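# Lift one staple stick out and set it down clear

## Task

Remove a single stick of staples from the staple box and put it on the table with its legs pointing down, far enough from both the box's tray and its sleeve.

## Robot and tools

Robot: two arms, left_arm and right_arm, each with a two-finger gripper and a wrist camera. Cameras: cam_high (fixed on a stand behind the arms), cam_left_wrist, cam_right_wrist, all 504x504 pixels.

Frame: the scene frame has its origin at table-top height, halfway between the arms' nominal bases. +z is up, +x points out over the table, and left_arm sits on the +y side (this says nothing about image left or right). Calibrated bases: left_arm at (-0.014, +0.239, 0) m, right_arm at (+0.003, -0.360, 0) m, each turned slightly about z. Printed hand positions and orientations may be a few cm off, more at long reach. On a gripper, fingers point along its +z and open and close along its y; end_effector_position is the point between the pads, about 1 cm behind the tips.

Row layout, shared by execute_actions and move: 14 numbers, each in [-1, 1]. First left_arm: dx, dy, dz, rx, ry, rz, opening; then right_arm in the same order. Always give all 14, even if one arm stays still. dx..rz are an offset from that arm's current Hand target, along scene-frame axes; rotation turns about the Hand target's position, and rx, ry, rz form one rotation vector. Scale: 1.0 = 0.6 m or 180 degrees. A translation longer than 1.0 gets shortened along its direction. opening is absolute, not an offset: +1 fully open (0.094 m), -1 closed. Sending 0 for an arm's six pose numbers re-commands its Hand target; its opening still must be given each time, since 0 means half open, not unchanged. To keep a gripper as it is, resend its present command (see Tool commands in results).

execute_actions(actions, cameras): actions is a list of actions; each action is a table of up to 15 rows, one per 1/30 s step. A short table repeats its last row to fill 15 steps. Every row in an action is measured from the Hand target at that action's start, not from the row before; the next action starts from the new Hand target, so repeating an offset keeps moving. An empty actions list returns state plus all camera images. cameras: list of names, ["all"], or []; an unknown name invalidates the call.

move(target, speed, blend, opening_speed, grip_force, blocking, cameras): drives each gripper in a straight line toward target, either one 14-number row or a list of up to 15 rows; every row in the list counts from the same starting Hand targets. speed: m/s, 0.002 to 2.9, default 0.25 (rotation up to twice that in rad/s), one value or one per target. blend: corner rounding in m for a list; 0 stops at each point. opening_speed: rate of the opening per second on the -1..+1 scale, at least 0.2; use it to close gently. grip_force: per-pad limit in N, 10 to 50 (full), one value or one per arm; it persists; lower force closes slowly. blocking=false returns after about 0.5 s while the move keeps running. All paths finish together, capped at 10 s. Paths do not avoid obstacles or the other arm, and grippers lag and overshoot more when fast or with the arm stretched. Don't route a path near the arm's own base; go around it. The result adds a move: line, e.g. done, off_target, moving, held, fault; limits=paced means the pose was clipped, limits=held means a check withheld steps. Done means within 10 mm and 2 degrees; neither done nor off_target tells you about contact.

wait(seconds 0 to 10, cameras): lets time pass holding the last commands; returns early if a running move ends. stop(cameras): brakes a running move (needs room). zoom_image(camera, region [x0, y0, x1, y1] pixels, at most 504 wide/high): closer look at the latest image of cam_high, cam_left_wrist or cam_right_wrist. finished_scene(scene): ends the current scene by its number; irreversible; call nothing else in that reply.

Results: end_effector_position (m) and end_effector_quat_wxyz in scene frame; Hand target is the last commanded pose after clipping, which the next offsets use. Orientation commands are clipped to within 40 degrees of the measured one per step. Grippers often rest a few cm short from friction or load; a new command, even zeros, re-requests it, and if still short send the remaining distance. Joint velocities may say within noise. grip_measured reads the finger opening on the command scale; empty it reads up to about 2.5 mm wide; on a hard part it reads a bit narrower than the part. Each pad gains about 1 N per 0.001 below first touch, then jumps to the force limit. Release by commanding well above grip_measured. Joint torques include arm weight and carry offsets and noise. Joint ranges (rad): waist -2.618 to 3.054, shoulder 0 to 3.142, elbow 0 to 3.142 (straight 2.901), wrist pitch and yaw -1.571 to 1.571, wrist roll -2.094 to 2.094.

Avoid: dropping the stick or releasing it while moving, hitting the table or box hard, fast or deep presses (harder the faster and farther past contact), the arms, grippers or wrist cameras touching each other, a gripper closing on the other's fingers, strain on a camera cable, anything leaving the table. A blocked arm keeps pushing until commanded back past its gripper. Motors heat when holding loads, stretched, or pushing; MOTOR HOT appears at 75 °C, at 90 °C the arm folds and idles, at 100 °C it falls. Loose objects may occasionally be nudged by something else.

Each tool is called as a command line: name --argument value for each argument, lists and objects as JSON in quotes; but a table of rows of numbers goes row by row, as --pt "numbers of a row", without its own name.

## Session

execute_actions --actions '[]' --cameras '["cam_high"]'

zoom_image --camera "cam_high" --region '[120, 150, 320, 350]'

Scene clock: 0.00 s.
left_arm: end_effector_position=(+0.3564, +0.2671, +0.1584) grip_measured=+1.000 end_effector_quat_wxyz=(+0.714, -0.058, +0.697, +0.028) | right_arm: end_effector_position=(+0.3814, -0.3582, +0.1255) grip_measured=+1.000 end_effector_quat_wxyz=(+0.662, +0.017, +0.750, -0.006)
Joint positions: left_arm=[-0.029 1.559 0.176 1.405 -0.096 -0.041 0.094] | right_arm=[0.053 1.564 0.214 1.225 0.061 0.022 0.094]
Joint velocities: within noise
Joint torques (N m): no reading
Motor temperatures (°C): left_arm=[22 23 26 23 22 22 23] | right_arm=[23 22 29 24 24 22 24]
Heat: left arm: 26 °C; right arm: 29 °C.
Hand target: left_arm +0.3576, +0.2672, +0.1659; +0.722, -0.058, +0.688, +0.028 | right_arm +0.3832, -0.3582, +0.1320; +0.669, +0.017, +0.743, -0.005
Tool commands: left_gripper/opening=+1.0 right_gripper/opening=+1.0
Images, in order (width x height): cam_high 504x504.

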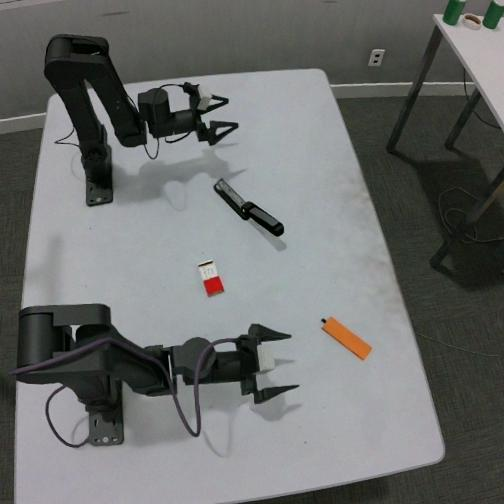

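Scaled by 2.520 from the camera's 504x504 image, which has a finer 720x720 frame.

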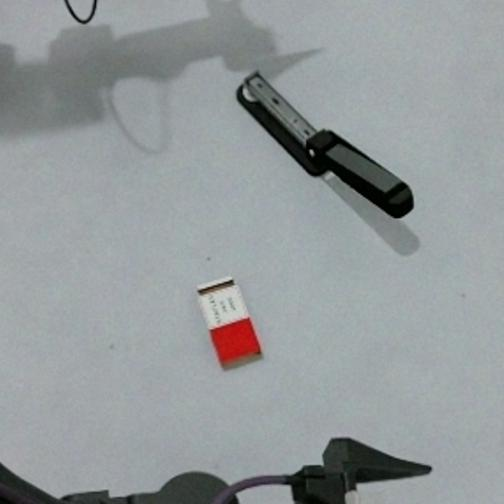

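zoom_image --camera "cam_high" --region '[180, 245, 240, 305]'

Scaled by 8.400 from the camera's 504x504 image, which has a finer 720x720 frame.

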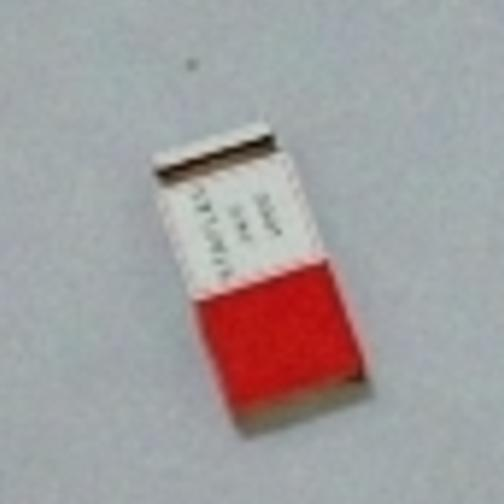

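move --pt "-0.2043 -0.3953 -0.0598 0.1351 0.1694 -0.4491 0.3 -0.2083 0.3752 -0.095 0.3016 0.3905 -0.3217 0.25" --pt "-0.1955 -0.4968 -0.1848 0.1351 0.1694 -0.4491 0.3 -0.2083 0.3752 -0.095 0.3016 0.3905 -0.3217 0.25" --cameras '["cam_left_wrist", "cam_right_wrist"]' --speed 0.35 --blend 0.03 --grip_force '[20, 30]'

Scene clock: 6.67 s.
left_arm: end_effector_position=(+0.2441, -0.0303, +0.0613) grip_measured=+0.302 end_effector_quat_wxyz=(+0.380, +0.541, +0.692, -0.291) | right_arm: end_effector_position=(+0.2557, -0.1339, +0.0732) grip_measured=+0.252 end_effector_quat_wxyz=(-0.001, +0.600, +0.800, +0.004)
Joint positions: left_arm=[-0.567 1.57 0.56 0.259 0.652 0.524 0.061] | right_arm=[0.747 1.839 1.402 -1.125 -0.003 2.012 0.059]
Joint torques (N m): left_arm=[-0.57 -3.9 3.54 1.68 0.29 0.01] | right_arm=[-0.16 -7.8 7.68 0.28 0.02 0.11]
Heat: left arm: 27 °C; right arm: 30 °C.
Hand target: left_arm +0.2403, -0.0309, +0.0551; +0.376, +0.541, +0.693, -0.294 | right_arm +0.2583, -0.1331, +0.0750; +0.000, +0.605, +0.796, +0.000
Off the commanded pose: left_arm 0.007 m, 1 deg | right_arm 0.003 m, 1 deg.
grip_force (N): 20, 30
move: done
Images, in order (width x height): cam_left_wrist 504x504, cam_right_wrist 504x504.

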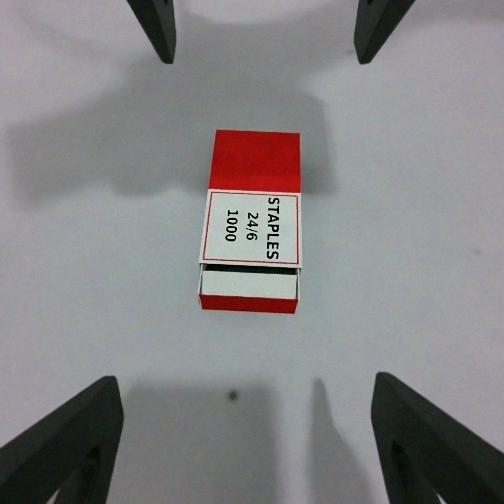

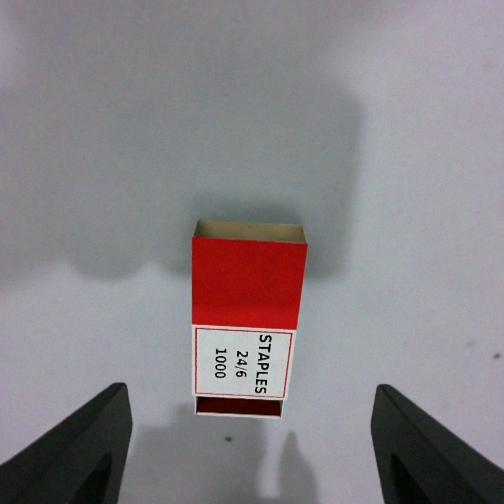

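move --pt "0 0 0 0 0 0 0.3 0 0 -0.1067 0 0 0 0.25" --pt "0 0 0 0 0 0 0.3 0 0 -0.1067 0 0 0 -0.35" --speed 0.1 --opening_speed 0.8 --cameras '["cam_left_wrist","cam_right_wrist"]'

Scene clock: 12.37 s.
left_arm: end_effector_position=(+0.2442, -0.0304, +0.0615) grip_measured=+0.302 end_effector_quat_wxyz=(+0.380, +0.541, +0.692, -0.291) | right_arm: end_effector_position=(+0.2584, -0.1314, +0.0166) grip_measured=-0.206 end_effector_quat_wxyz=(-0.001, +0.600, +0.800, +0.005)
Joint positions: left_arm=[-0.567 1.57 0.56 0.26 0.652 0.524 0.061] | right_arm=[0.747 1.916 1.268 -0.914 -0.004 2.012 0.037]
Joint torques (N m): left_arm=[-0.64 -3.73 3.47 1.68 0.29 -0.04] | right_arm=[-0.14 -8.5 4.64 0.59 0.02 0.12]
Heat: left arm: 27 °C; right arm: 30 °C.
Hand target: left_arm +0.2404, -0.0309, +0.0551; +0.376, +0.541, +0.693, -0.294 | right_arm +0.2583, -0.1330, +0.0110; +0.000, +0.605, +0.796, +0.000
Off the commanded pose: left_arm 0.007 m, 1 deg | right_arm 0.006 m, 1 deg.
grip_force (N): 20, 30
move: done
Images, in order (width x height): cam_left_wrist 504x504, cam_right_wrist 504x504.

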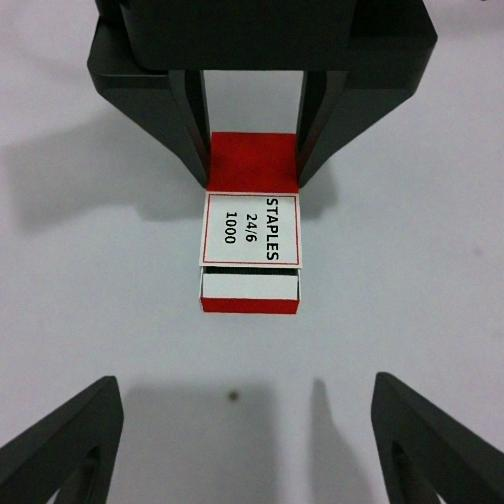

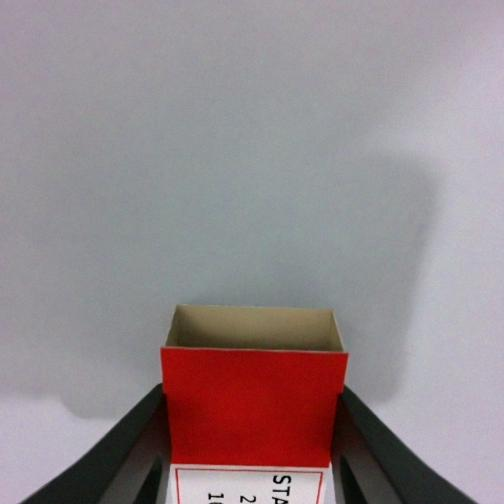

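move --target '[0.0218,-0.0783,-0.0683,0,0,0,0.3,0,0,0,0,0,0,-0.35]' --speed 0.1 --cameras '["cam_left_wrist"]'

Scene clock: 15.53 s.
left_arm: end_effector_position=(+0.2508, -0.0762, +0.0208) grip_measured=+0.302 end_effector_quat_wxyz=(+0.383, +0.544, +0.684, -0.298) | right_arm: end_effector_position=(+0.2584, -0.1314, +0.0166) grip_measured=-0.208 end_effector_quat_wxyz=(-0.001, +0.600, +0.800, +0.005)
Joint positions: left_arm=[-0.687 1.847 0.609 0.555 0.58 0.431 0.061] | right_arm=[0.747 1.916 1.268 -0.914 -0.004 2.012 0.037]
Joint torques (N m): left_arm=[-0.54 -4.27 4.89 1.43 0.01 -0.06] | right_arm=[-0.16 -8.51 4.63 0.58 0.03 0.12]
Heat: left arm: 27 °C; right arm: 30 °C.
Hand target: left_arm +0.2533, -0.0779, +0.0140; +0.376, +0.541, +0.693, -0.294 | right_arm +0.2583, -0.1330, +0.0110; +0.000, +0.605, +0.796, +0.000
Off the commanded pose: left_arm 0.007 m, 1 deg | right_arm 0.006 m, 1 deg.
grip_force (N): 20, 30
move: done
Images, in order (width x height): cam_left_wrist 504x504.

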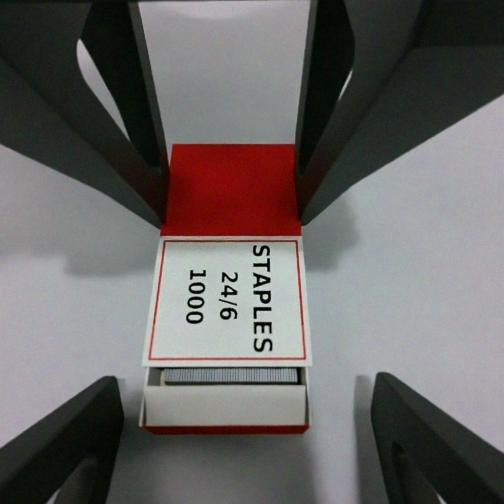

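move --pt "0.0098 0.002 0 0 0 0 0.3 0 0 0 0 0 0 -0.35" --pt "0.0098 0.002 0 0 0 0 -0.4 0 0 0 0 0 0 -0.35" --speed 0.06 --opening_speed 0.8 --cameras '["cam_left_wrist"]'

Scene clock: 19.00 s.
left_arm: end_effector_position=(+0.2553, -0.0772, +0.0209) grip_measured=-0.213 end_effector_quat_wxyz=(+0.386, +0.544, +0.684, -0.296) | right_arm: end_effector_position=(+0.2592, -0.1306, +0.0166) grip_measured=-0.208 end_effector_quat_wxyz=(+0.000, +0.601, +0.799, +0.007)
Joint positions: left_arm=[-0.683 1.857 0.622 0.555 0.578 0.434 0.037] | right_arm=[0.747 1.916 1.268 -0.91 -0.004 2.014 0.037]
Joint torques (N m): left_arm=[0.44 -4.26 5.42 1.31 0.18 0] | right_arm=[-0.16 -8.54 4.63 0.54 0.03 0.1]
Heat: left arm: 27 °C; right arm: 30 °C.
Hand target: left_arm +0.2592, -0.0768, +0.0141; +0.376, +0.541, +0.692, -0.294 | right_arm +0.2583, -0.1330, +0.0110; +0.000, +0.605, +0.796, +0.000
Off the commanded pose: left_arm 0.008 m, 2 deg | right_arm 0.006 m, 1 deg.
grip_force (N): 20, 30
move: done
Images, in order (width x height): cam_left_wrist 504x504.

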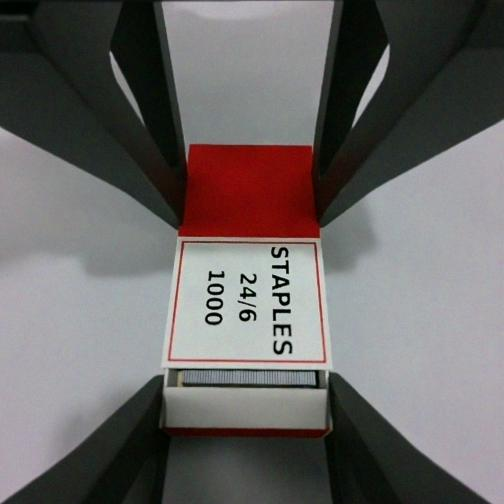

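move --pt "-0.0307 0.1229 0.005 0 0 0 -0.4 0.0101 -0.0404 0 0 0 0 -0.35" --pt "-0.0307 0.1229 0.005 0 0 0 0.3 0.0101 -0.0404 0 0 0 0 0.3" --pt "-0.0657 0.2578 0.12 0 0 0 0.3 0.0101 -0.0404 0.16 0 0 0 0.3" --speed '[0.1,0.1,0.2]' --opening_speed 1.2 --cameras '["all"]'

Scene clock: 24.30 s.
left_arm: end_effector_position=(+0.2139, +0.0801, +0.0757) grip_measured=+0.298 end_effector_quat_wxyz=(+0.366, +0.541, +0.701, -0.286) | right_arm: end_effector_position=(+0.2607, -0.1553, +0.0931) grip_measured=+0.298 end_effector_quat_wxyz=(-0.012, +0.606, +0.796, -0.012)
Joint positions: left_arm=[-0.139 1.286 0.503 -0.342 0.891 1.015 0.061] | right_arm=[0.681 1.824 1.462 -1.237 -0.017 1.959 0.061]
Joint torques (N m): left_arm=[0.47 -2.21 7.1 0.77 0.79 0.05] | right_arm=[-0.21 -11.33 7.21 0.21 0.16 -0.02]
Heat: left arm: 27 °C; right arm: 30 °C.
Hand target: left_arm +0.2197, +0.0779, +0.0861; +0.376, +0.541, +0.692, -0.294 | right_arm +0.2644, -0.1573, +0.1070; +0.000, +0.605, +0.796, +0.000
Off the commanded pose: left_arm 0.012 m, 2 deg | right_arm 0.015 m, 2 deg.
grip_force (N): 20, 30
move: off_target (left_arm, right_arm); target 2's new opening was sent with right_arm's hand 0.056 m and 11 deg from that target

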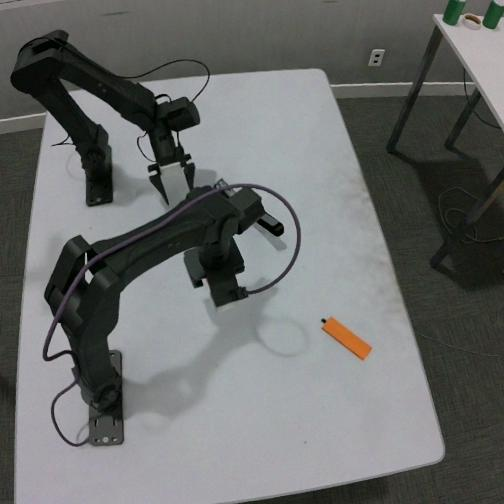

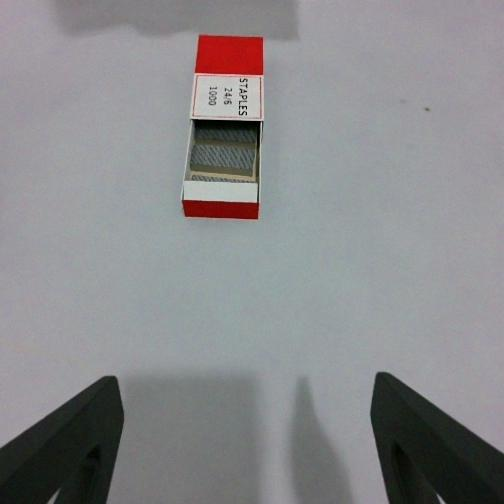

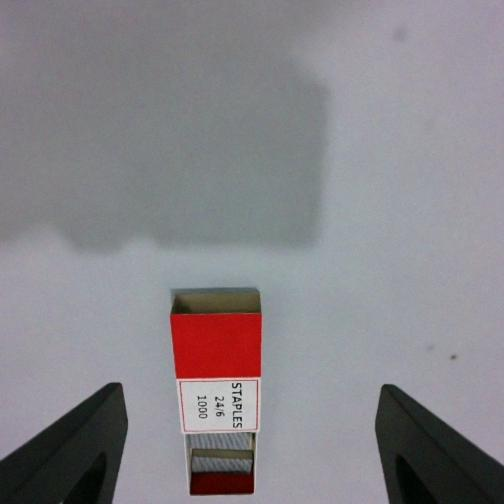

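zoom_image --camera "cam_left_wrist" --region '[160, 20, 290, 230]'

zoom_image --camera "cam_right_wrist" --region '[150, 280, 290, 504]'

Scaled by 2.400 from the camera's 504x504 image, which has a finer 720x720 frame.

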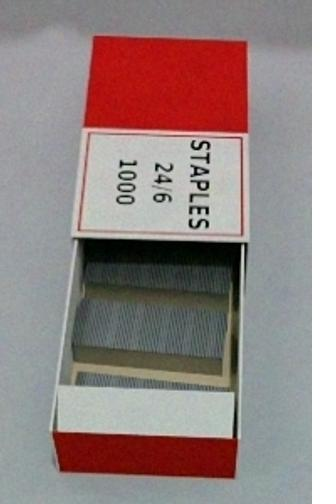

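Scaled by 2.250 from the camera's 504x504 image, which has a finer 720x720 frame.

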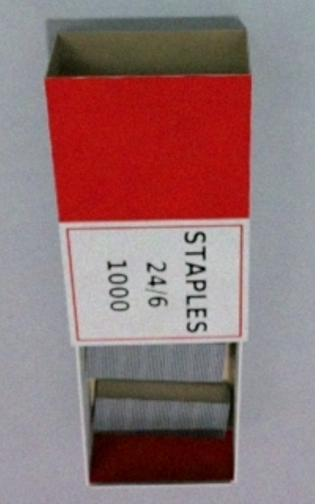

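move --pt "0.0605 -0.1617 -0.1202 0 0 0 0.3 -0.007 0.0763 -0.16 0 0 0 0.3" --pt "0.0605 -0.1617 -0.1202 0 0 0 -0.4 -0.007 0.0763 -0.16 0 0 0 -0.35" --speed '[0.12,0.1]' --opening_speed 0.9 --cameras '["cam_left_wrist","cam_right_wrist"]'

Scene clock: 34.10 s.
left_arm: end_effector_position=(+0.2561, -0.0177, +0.0197) grip_measured=-0.204 end_effector_quat_wxyz=(+0.386, +0.543, +0.686, -0.292) | right_arm: end_effector_position=(+0.2626, -0.1099, +0.0168) grip_measured=-0.207 end_effector_quat_wxyz=(-0.003, +0.606, +0.796, +0.009)
Joint positions: left_arm=[-0.498 1.765 0.52 0.469 0.708 0.59 0.037] | right_arm=[0.781 1.971 1.347 -0.931 -0.009 2.059 0.037]
Joint torques (N m): left_arm=[-0.57 -3.75 4.6 1.29 0.27 -0.07] | right_arm=[0.59 -9.1 4.72 0.53 0.09 0.07]
Heat: left arm: 28 °C; right arm: 30 °C.
Hand target: left_arm +0.2561, -0.0190, +0.0139; +0.376, +0.541, +0.693, -0.294 | right_arm +0.2602, -0.1116, +0.0110; +0.000, +0.605, +0.796, +0.000
Off the commanded pose: left_arm 0.006 m, 1 deg | right_arm 0.006 m, 1 deg.
grip_force (N): 20, 30
move: done
Images, in order (width x height): cam_left_wrist 504x504, cam_right_wrist 504x504.

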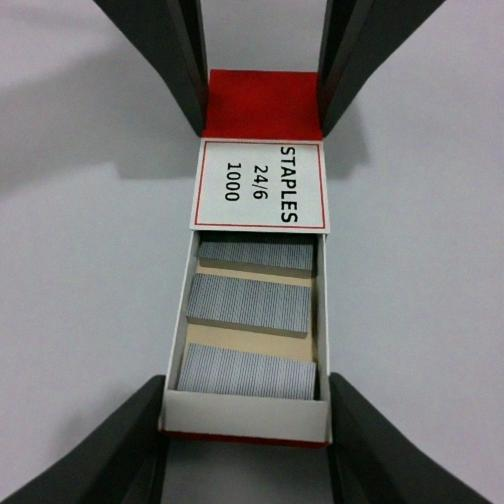

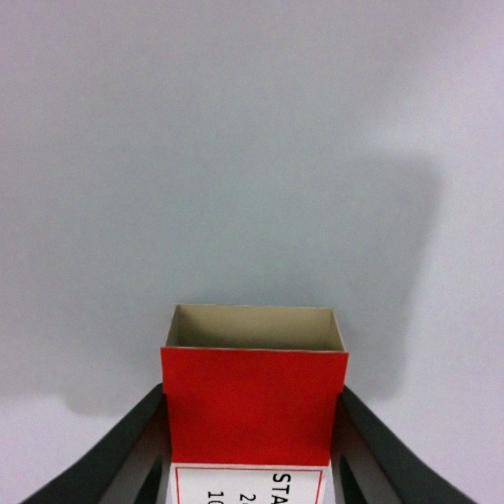

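move --target '[-0.0235,0.0885,0.005,0,0,0,-0.4,0,0,0,0,0,0,-0.35]' --speed 0.08 --cameras '["cam_left_wrist","cam_right_wrist"]'

Scene clock: 35.87 s.
left_arm: end_effector_position=(+0.2509, +0.0218, +0.0253) grip_measured=-0.214 end_effector_quat_wxyz=(+0.402, +0.551, +0.670, -0.294) | right_arm: end_effector_position=(+0.2594, -0.0785, +0.0189) grip_measured=-0.210 end_effector_quat_wxyz=(-0.046, +0.599, +0.798, +0.055)
Joint positions: left_arm=[-0.344 1.694 0.459 0.384 0.835 0.758 0.037] | right_arm=[0.8 1.971 1.347 -0.852 -0.107 2.07 0.037]
Joint torques (N m): left_arm=[1.94 -6.58 2.4 0.47 0.21 0.18] | right_arm=[-1.22 -9.5 4.94 -0.15 1.06 -0.07]
Heat: left arm: 27 °C; right arm: 30 °C.
Hand target: left_arm +0.2420, +0.0341, +0.0169; +0.376, +0.541, +0.693, -0.294 | right_arm +0.2601, -0.1115, +0.0110; +0.000, +0.605, +0.796, +0.000
Off the commanded pose: left_arm 0.017 m, 4 deg | right_arm 0.034 m, 8 deg.
grip_force (N): 20, 30
move: off_target (left_arm, right_arm)
Images, in order (width x height): cam_left_wrist 504x504, cam_right_wrist 504x504.

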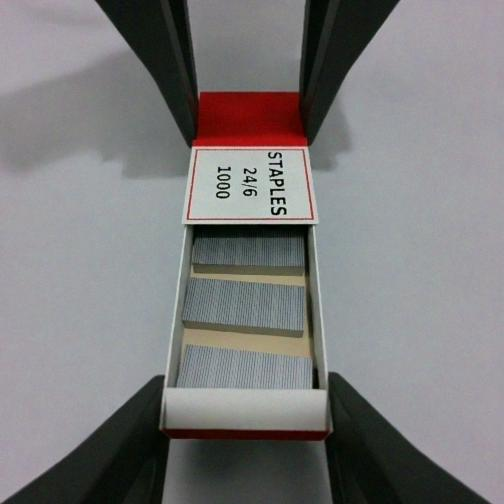

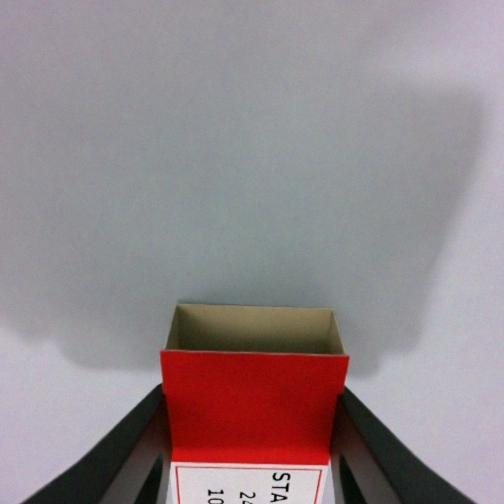

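move --target '[-0.0128,0.0483,0.003,0,0,0,-0.4,0.0128,-0.0483,0,0,0,0,-0.35]' --speed 0.06 --grip_force '[20, 14]' --cameras '["cam_left_wrist","cam_right_wrist"]'

Scene clock: 37.83 s.
left_arm: end_effector_position=(+0.2399, +0.0610, +0.0178) grip_measured=-0.214 end_effector_quat_wxyz=(+0.385, +0.544, +0.687, -0.288) | right_arm: end_effector_position=(+0.2748, -0.1197, +0.0149) grip_measured=-0.206 end_effector_quat_wxyz=(-0.020, +0.606, +0.795, +0.033)
Joint positions: left_arm=[-0.203 1.636 0.429 0.192 0.886 0.923 0.037] | right_arm=[0.716 1.948 1.303 -0.871 -0.055 1.996 0.037]
Joint torques (N m): left_arm=[0.51 -5.94 3.49 0.5 0.52 0.04] | right_arm=[-0.44 -10.78 3.17 0.18 0.55 -0.07]
Heat: left arm: 27 °C; right arm: 30 °C.
Hand target: left_arm +0.2343, +0.0631, +0.0187; +0.376, +0.541, +0.693, -0.294 | right_arm +0.2679, -0.1405, +0.0111; +0.000, +0.605, +0.796, +0.000
Off the commanded pose: left_arm 0.006 m, 1 deg | right_arm 0.022 m, 4 deg.
grip_force (N): 20, 14
move: off_target (right_arm)
Images, in order (width x height): cam_left_wrist 504x504, cam_right_wrist 504x504.

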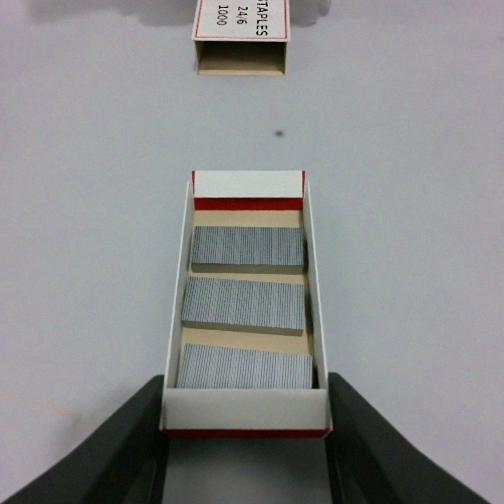

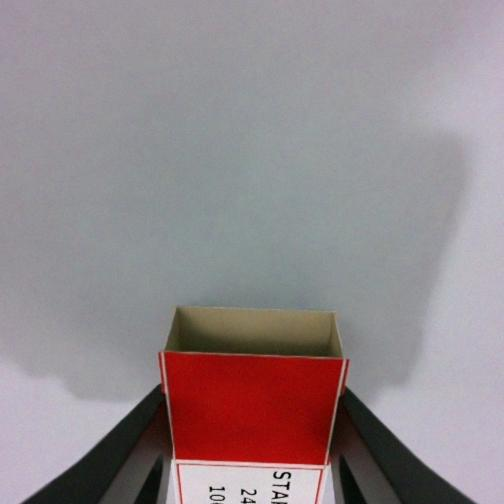

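execute_actions --actions '[]' --cameras '["cam_high"]'

zoom_image --camera "cam_high" --region '[140, 140, 320, 320]'

Scene clock: 45.50 s.
left_arm: end_effector_position=(+0.2399, +0.0610, +0.0178) grip_measured=-0.214 end_effector_quat_wxyz=(+0.385, +0.545, +0.687, -0.288) | right_arm: end_effector_position=(+0.2748, -0.1197, +0.0149) grip_measured=-0.206 end_effector_quat_wxyz=(-0.020, +0.606, +0.795, +0.033)
Joint positions: left_arm=[-0.203 1.636 0.429 0.192 0.886 0.924 0.037] | right_arm=[0.716 1.948 1.303 -0.871 -0.055 1.996 0.037]
Joint velocities: within noise
Joint torques (N m): left_arm=[0.29 -5.75 3.36 0.54 0.5 0.07] | right_arm=[-0.46 -10.78 3.17 0.18 0.55 -0.07]
Motor temperatures (°C): left_arm=[22 24 27 25 22 22 24] | right_arm=[23 26 30 25 24 22 24]
Heat: left arm: 27 °C; right arm: 30 °C.
Hand target: left_arm +0.2344, +0.0631, +0.0187; +0.376, +0.541, +0.693, -0.294 | right_arm +0.2679, -0.1405, +0.0111; +0.000, +0.605, +0.796, +0.000
Tool commands: left_gripper/opening=-0.4 right_gripper/opening=-0.35
Off the commanded pose: left_arm 0.006 m, 2 deg | right_arm 0.022 m, 4 deg.
grip_force (N): 20, 14
Images, in order (width x height): cam_high 504x504.

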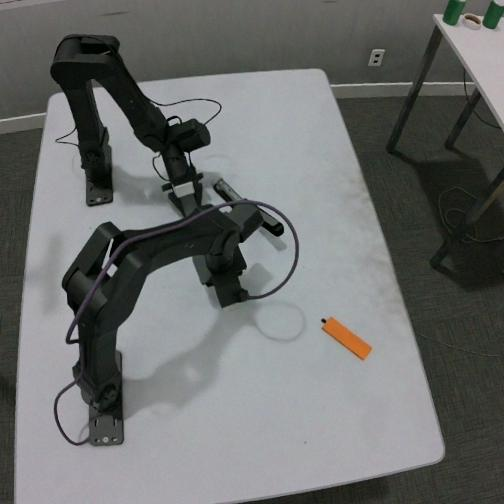

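Scaled by 2.800 from the camera's 504x504 image, which has a finer 720x720 frame.

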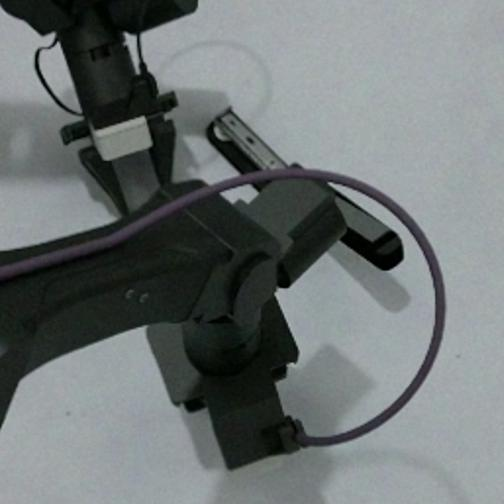

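move --pt "0 0 0 0 0 0 0.3 0.0115 0.0347 0 0 0 0 0.3" --pt "0 0.0333 0.125 0 0 0 0.3 0.0115 0.0347 0.16 0 0 0 0.3" --pt "0.0245 -0.0527 0.1605 0.1899 0.2888 0.4316 -0.636 -0.0133 -0.1325 0.1817 0 0 0 0.3" --speed '[0.25,0.25,0.7]' --opening_speed 2 --blend '[0,0.02,0]' --cameras '["cam_left_wrist","cam_high"]'

Scene clock: 54.23 s.
left_arm: end_effector_position=(+0.2440, +0.0336, +0.1119) grip_measured=-0.634 end_effector_quat_wxyz=(-0.006, -0.081, +0.997, -0.005) | right_arm: end_effector_position=(+0.2636, -0.2125, +0.1121) grip_measured=+0.298 end_effector_quat_wxyz=(-0.009, +0.604, +0.797, -0.002)
Joint positions: left_arm=[-0.722 1.795 1.501 -1.278 0.015 -0.828 0.017] | right_arm=[0.525 1.688 1.375 -1.268 -0.014 1.799 0.061]
Joint torques (N m): left_arm=[-0.25 -5.49 7.32 -0.02 -0.15 -0.03] | right_arm=[-0.68 -10.92 4.68 0.28 0.14 -0.02]
Heat: left arm: 27 °C; right arm: 30 °C.
Hand target: left_arm +0.2491, +0.0315, +0.1150; +0.000, -0.082, +0.997, +0.000 | right_arm +0.2599, -0.2200, +0.1201; +0.000, +0.605, +0.796, +0.000
Off the commanded pose: left_arm 0.006 m, 1 deg | right_arm 0.012 m, 1 deg.
grip_force (N): 20, 14
move: off_target (right_arm)
Images, in order (width x height): cam_high 504x504, cam_left_wrist 504x504.

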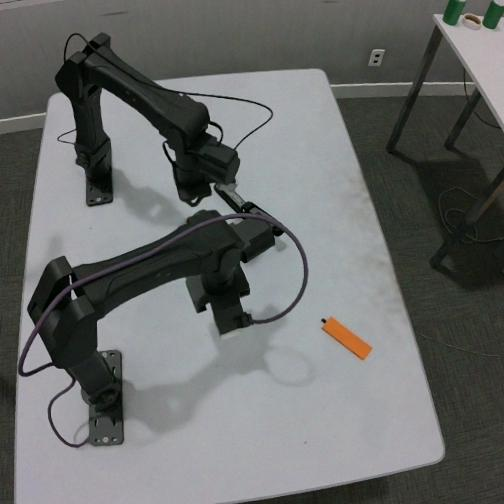

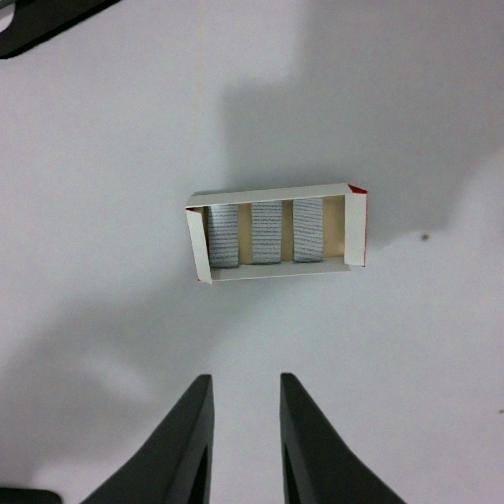

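zoom_image --camera "cam_left_wrist" --region '[170, 170, 380, 300]'

Scaled by 2.400 from the camera's 504x504 image, which has a finer 720x720 frame.

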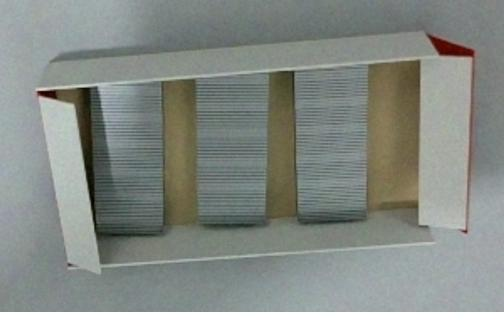

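move --target '[-0.0035,-0.0112,-0.1417,0,0,0,-0.636,0,0,0,0,0,0,0.3]' --speed 0.15 --cameras '["cam_left_wrist"]'

zoom_image --camera "cam_left_wrist" --region '[130, 210, 370, 450]'

Scene clock: 57.90 s.
left_arm: end_effector_position=(+0.2461, +0.0246, +0.0365) grip_measured=-0.634 end_effector_quat_wxyz=(-0.004, -0.082, +0.997, -0.007) | right_arm: end_effector_position=(+0.2636, -0.2125, +0.1121) grip_measured=+0.298 end_effector_quat_wxyz=(-0.009, +0.604, +0.797, -0.002)
Joint positions: left_arm=[-0.739 1.873 1.295 -0.989 0.015 -0.848 0.017] | right_arm=[0.525 1.688 1.375 -1.268 -0.014 1.799 0.061]
Joint torques (N m): left_arm=[-0.54 -6.06 3.96 0.31 -0.15 -0.07] | right_arm=[-0.66 -10.91 4.68 0.29 0.14 -0.02]
Heat: left arm: 28 °C; right arm: 30 °C.
Hand target: left_arm +0.2469, +0.0247, +0.0300; +0.000, -0.082, +0.997, +0.000 | right_arm +0.2599, -0.2200, +0.1201; +0.000, +0.605, +0.796, +0.000
Off the commanded pose: left_arm 0.006 m, 1 deg | right_arm 0.011 m, 1 deg.
grip_force (N): 20, 14
move: off_target (right_arm)
Images, in order (width x height): cam_left_wrist 504x504.

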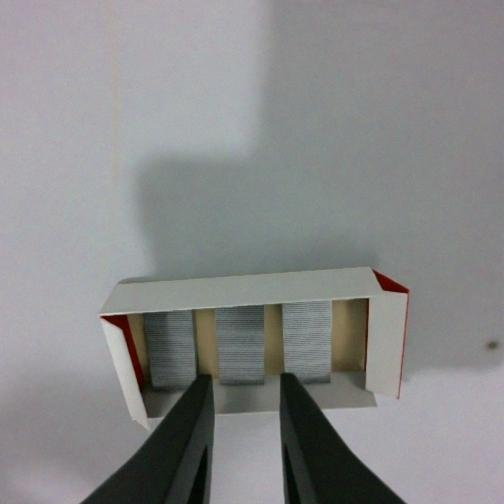

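Scaled by 2.100 from the camera's 504x504 image, which has a finer 720x720 frame.

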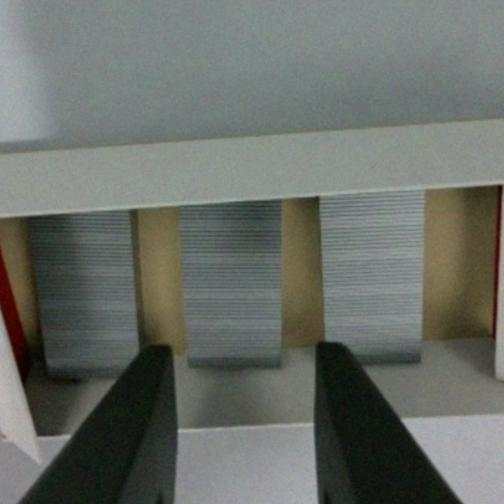

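move --target '[-0.001,0.0033,-0.0125,0,0,0,-0.655,0,0,0,0,0,0,0.3]' --speed 0.05 --cameras '["cam_left_wrist"]'

zoom_image --camera "cam_left_wrist" --region '[150, 260, 350, 460]'

Scene clock: 60.77 s.
left_arm: end_effector_position=(+0.2460, +0.0247, +0.0311) grip_measured=-0.653 end_effector_quat_wxyz=(-0.001, -0.082, +0.997, -0.009) | right_arm: end_effector_position=(+0.2636, -0.2125, +0.1121) grip_measured=+0.298 end_effector_quat_wxyz=(-0.009, +0.604, +0.797, -0.002)
Joint positions: left_arm=[-0.739 1.873 1.272 -0.959 0.015 -0.848 0.016] | right_arm=[0.525 1.688 1.375 -1.268 -0.014 1.799 0.061]
Joint torques (N m): left_arm=[-0.2 -5.81 3.73 0.32 -0.21 0] | right_arm=[-0.66 -10.91 4.71 0.29 0.14 -0.02]
Heat: left arm: 27 °C; right arm: 30 °C.
Hand target: left_arm +0.2464, +0.0266, +0.0225; +0.000, -0.082, +0.997, +0.000 | right_arm +0.2599, -0.2200, +0.1201; +0.000, +0.605, +0.796, +0.000
Off the commanded pose: left_arm 0.009 m, 1 deg | right_arm 0.011 m, 1 deg.
grip_force (N): 20, 14
move: off_target (right_arm)
Images, in order (width x height): cam_left_wrist 504x504.

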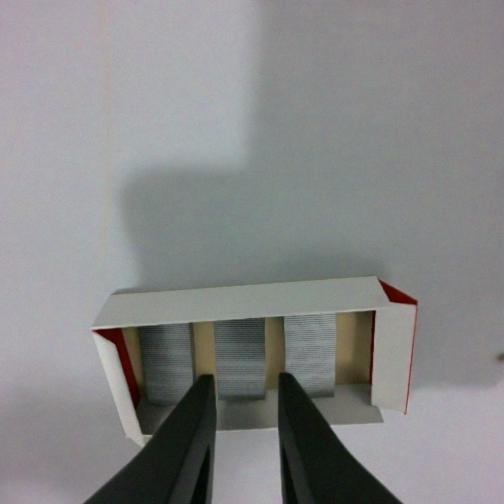

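Scaled by 2.520 from the camera's 504x504 image, which has a finer 720x720 frame.

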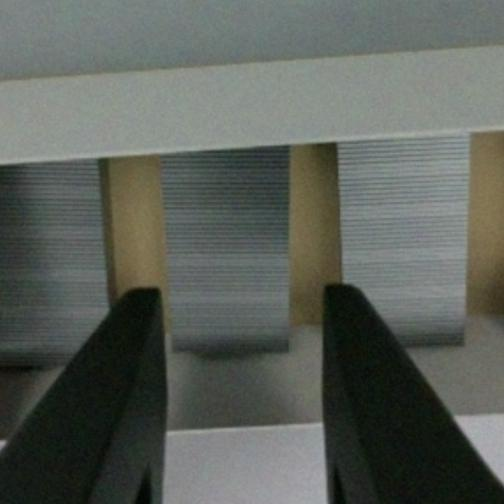

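move --target '[0,0.0047,0,0,0,0,-0.655,0,0,0,0,0,0,0.3]' --speed 0.05

Scene clock: 62.20 s.
left_arm: end_effector_position=(+0.2443, +0.0261, +0.0291) grip_measured=-0.653 end_effector_quat_wxyz=(-0.003, -0.082, +0.997, -0.007) | right_arm: end_effector_position=(+0.2636, -0.2125, +0.1121) grip_measured=+0.298 end_effector_quat_wxyz=(-0.009, +0.604, +0.797, -0.002)
Joint positions: left_arm=[-0.739 1.873 1.264 -0.956 0.015 -0.848 0.016] | right_arm=[0.525 1.688 1.375 -1.268 -0.014 1.799 0.061]
Joint torques (N m): left_arm=[0.2 -6.27 3.66 0.33 -0.15 0.07] | right_arm=[-0.68 -10.92 4.7 0.28 0.14 -0.02]
Heat: left arm: 27 °C; right arm: 30 °C.
Hand target: left_arm +0.2463, +0.0295, +0.0224; +0.000, -0.082, +0.997, +0.000 | right_arm +0.2599, -0.2200, +0.1201; +0.000, +0.605, +0.796, +0.000
Off the commanded pose: left_arm 0.008 m, 1 deg | right_arm 0.011 m, 1 deg.
grip_force (N): 20, 14
move: off_target (right_arm)

move --target '[-0.003,-0.0035,-0.0299,0,0,0,-0.655,0,0,0,0,0,0,0.3]' --speed 0.05 --cameras '["cam_left_wrist"]'

zoom_image --camera "cam_left_wrist" --region '[150, 260, 350, 460]'

Scene clock: 63.77 s.
left_arm: end_effector_position=(+0.2432, +0.0269, +0.0140) grip_measured=-0.653 end_effector_quat_wxyz=(-0.004, -0.082, +0.997, -0.007) | right_arm: end_effector_position=(+0.2636, -0.2125, +0.1121) grip_measured=+0.298 end_effector_quat_wxyz=(-0.009, +0.604, +0.797, -0.002)
Joint positions: left_arm=[-0.739 1.893 1.225 -0.9 0.015 -0.848 0.016] | right_arm=[0.525 1.688 1.375 -1.268 -0.014 1.799 0.061]
Joint torques (N m): left_arm=[-0.39 -5.74 3.55 0.47 -0.18 -0.03] | right_arm=[-0.66 -10.91 4.71 0.28 0.14 -0.02]
Heat: left arm: 27 °C; right arm: 30 °C.
Hand target: left_arm +0.2446, +0.0273, +0.0046; +0.000, -0.082, +0.997, +0.000 | right_arm +0.2599, -0.2200, +0.1201; +0.000, +0.605, +0.796, +0.000
Off the commanded pose: left_arm 0.010 m, 1 deg | right_arm 0.011 m, 1 deg.
grip_force (N): 20, 14
move: off_target (right_arm)
Images, in order (width x height): cam_left_wrist 504x504.

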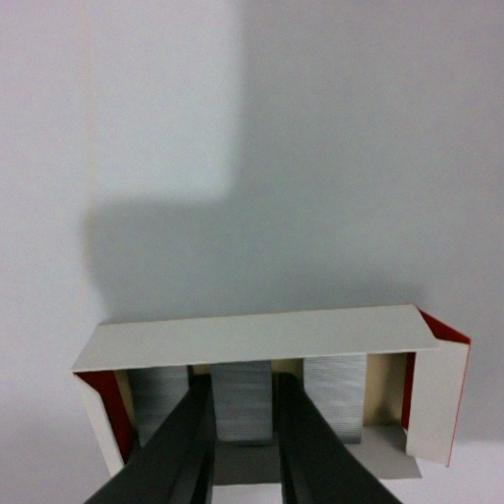

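Scaled by 2.520 from the camera's 504x504 image, which has a finer 720x720 frame.

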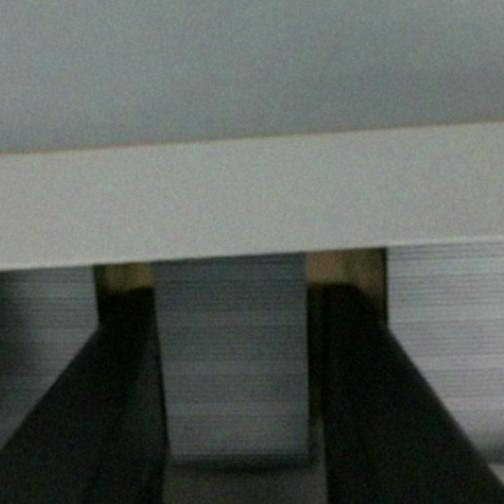

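move --pt "0 0 0 0 0 0 -0.8 0 0 0 0 0 0 0.3" --pt "0 0 0.12 0 0 0 -0.8 0 0 0 0 0 0 0.3" --speed '[0.1,0.12]' --opening_speed 0.5 --cameras '["cam_left_wrist"]'

Scene clock: 67.00 s.
left_arm: end_effector_position=(+0.2382, +0.0311, +0.0581) grip_measured=-0.709 end_effector_quat_wxyz=(-0.023, -0.082, +0.996, +0.012) | right_arm: end_effector_position=(+0.2636, -0.2125, +0.1121) grip_measured=+0.298 end_effector_quat_wxyz=(-0.009, +0.604, +0.797, -0.002)
Joint positions: left_arm=[-0.739 1.861 1.367 -1.126 0.015 -0.848 0.014] | right_arm=[0.525 1.688 1.375 -1.268 -0.014 1.799 0.061]
Joint torques (N m): left_arm=[-0.49 -9.85 6.78 -0.09 -0.16 -0.03] | right_arm=[-0.68 -10.92 4.71 0.28 0.14 -0.03]
Heat: left arm: 27 °C; right arm: 30 °C.
Hand target: left_arm +0.2445, +0.0274, +0.0765; +0.000, -0.082, +0.997, +0.000 | right_arm +0.2599, -0.2200, +0.1201; +0.000, +0.605, +0.796, +0.000
Off the commanded pose: left_arm 0.020 m, 3 deg | right_arm 0.011 m, 1 deg.
grip_force (N): 20, 14
move: off_target (left_arm, right_arm)
Images, in order (width x height): cam_left_wrist 504x504.

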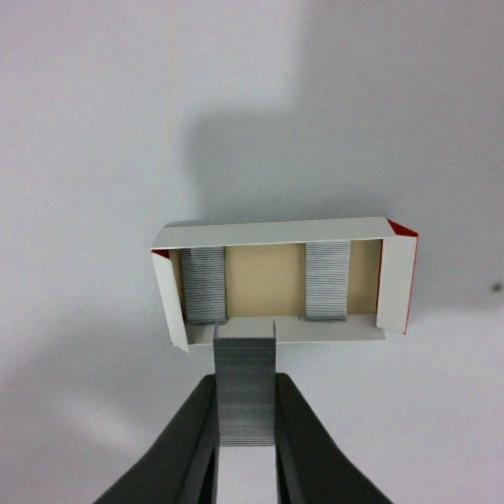

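move --pt "-0.1908 -0.1457 -0.0525 0 0 -0.14 -0.8 0 0 0 0 0 0 0.3" --pt "-0.1908 -0.1457 -0.1208 0 0 -0.14 -0.8 0 0 0 0 0 0 0.3" --speed '[0.2,0.04]' --blend '[0.01,0]' --cameras '["cam_left_wrist"]'

Scene clock: 70.30 s.
left_arm: end_effector_position=(+0.1277, -0.0604, +0.0136) grip_measured=-0.709 end_effector_quat_wxyz=(-0.004, +0.138, +0.990, -0.005) | right_arm: end_effector_position=(+0.2636, -0.2125, +0.1121) grip_measured=+0.298 end_effector_quat_wxyz=(-0.009, +0.604, +0.797, -0.002)
Joint positions: left_arm=[-1.18 1.885 1.214 -0.896 0.012 -0.848 0.014] | right_arm=[0.525 1.688 1.375 -1.268 -0.014 1.799 0.061]
Joint torques (N m): left_arm=[0.06 -5.64 3.48 0.44 -0.09 0.01] | right_arm=[-0.66 -10.89 4.72 0.28 0.14 -0.02]
Heat: left arm: 27 °C; right arm: 30 °C.
Hand target: left_arm +0.1301, -0.0601, +0.0041; +0.000, +0.138, +0.990, +0.000 | right_arm +0.2599, -0.2200, +0.1201; +0.000, +0.605, +0.796, +0.000
Off the commanded pose: left_arm 0.010 m, 1 deg | right_arm 0.011 m, 1 deg.
grip_force (N): 20, 14
move: off_target (right_arm)
Images, in order (width x height): cam_left_wrist 504x504.

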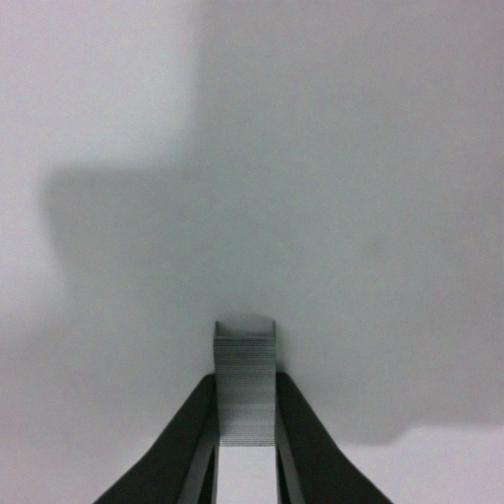

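move --pt "0 0 0 0 0 0 0.0 0 0 0 0 0 0 0.3" --pt "0 0 0.2 0 0 0 0.0 0 0 0 0 0 0 0.3" --speed '[0.1,0.2]' --opening_speed 0.6 --cameras '["all"]'

Scene clock: 73.90 s.
left_arm: end_effector_position=(+0.1271, -0.0571, +0.1080) grip_measured=-0.002 end_effector_quat_wxyz=(-0.015, +0.138, +0.990, +0.015) | right_arm: end_effector_position=(+0.2636, -0.2125, +0.1121) grip_measured=+0.298 end_effector_quat_wxyz=(-0.009, +0.604, +0.797, -0.002)
Joint positions: left_arm=[-1.18 1.827 1.525 -1.31 0.008 -0.848 0.047] | right_arm=[0.525 1.688 1.375 -1.268 -0.014 1.799 0.061]
Joint torques (N m): left_arm=[0.02 -9.02 6.83 -0.13 -0.09 0.03] | right_arm=[-0.66 -10.93 4.7 0.28 0.14 -0.02]
Heat: left arm: 27 °C; right arm: 30 °C.
Hand target: left_arm +0.1301, -0.0601, +0.1241; +0.000, +0.138, +0.990, +0.000 | right_arm +0.2599, -0.2200, +0.1201; +0.000, +0.605, +0.796, +0.000
Off the commanded pose: left_arm 0.017 m, 2 deg | right_arm 0.011 m, 1 deg.
grip_force (N): 20, 14
move: off_target (left_arm, right_arm)

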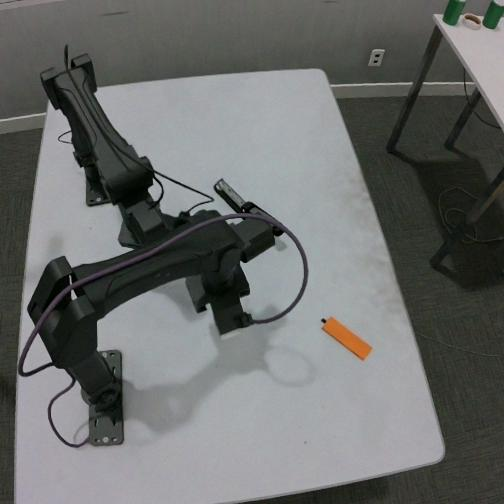

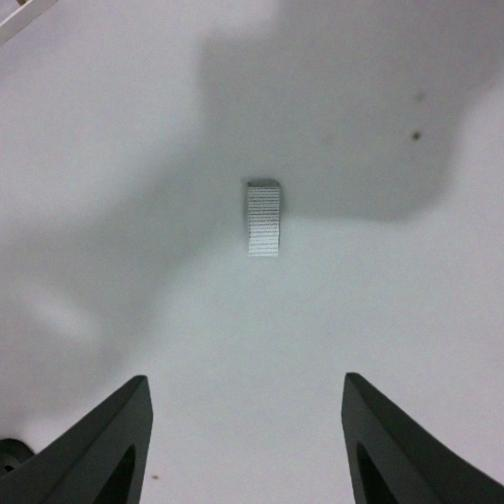

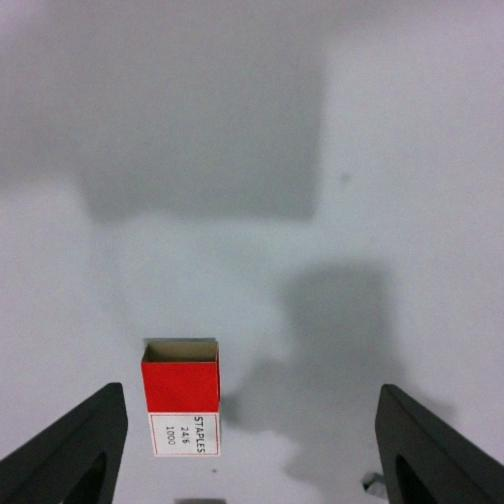

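finished_scene --scene 2

The scene is finished: the task was done.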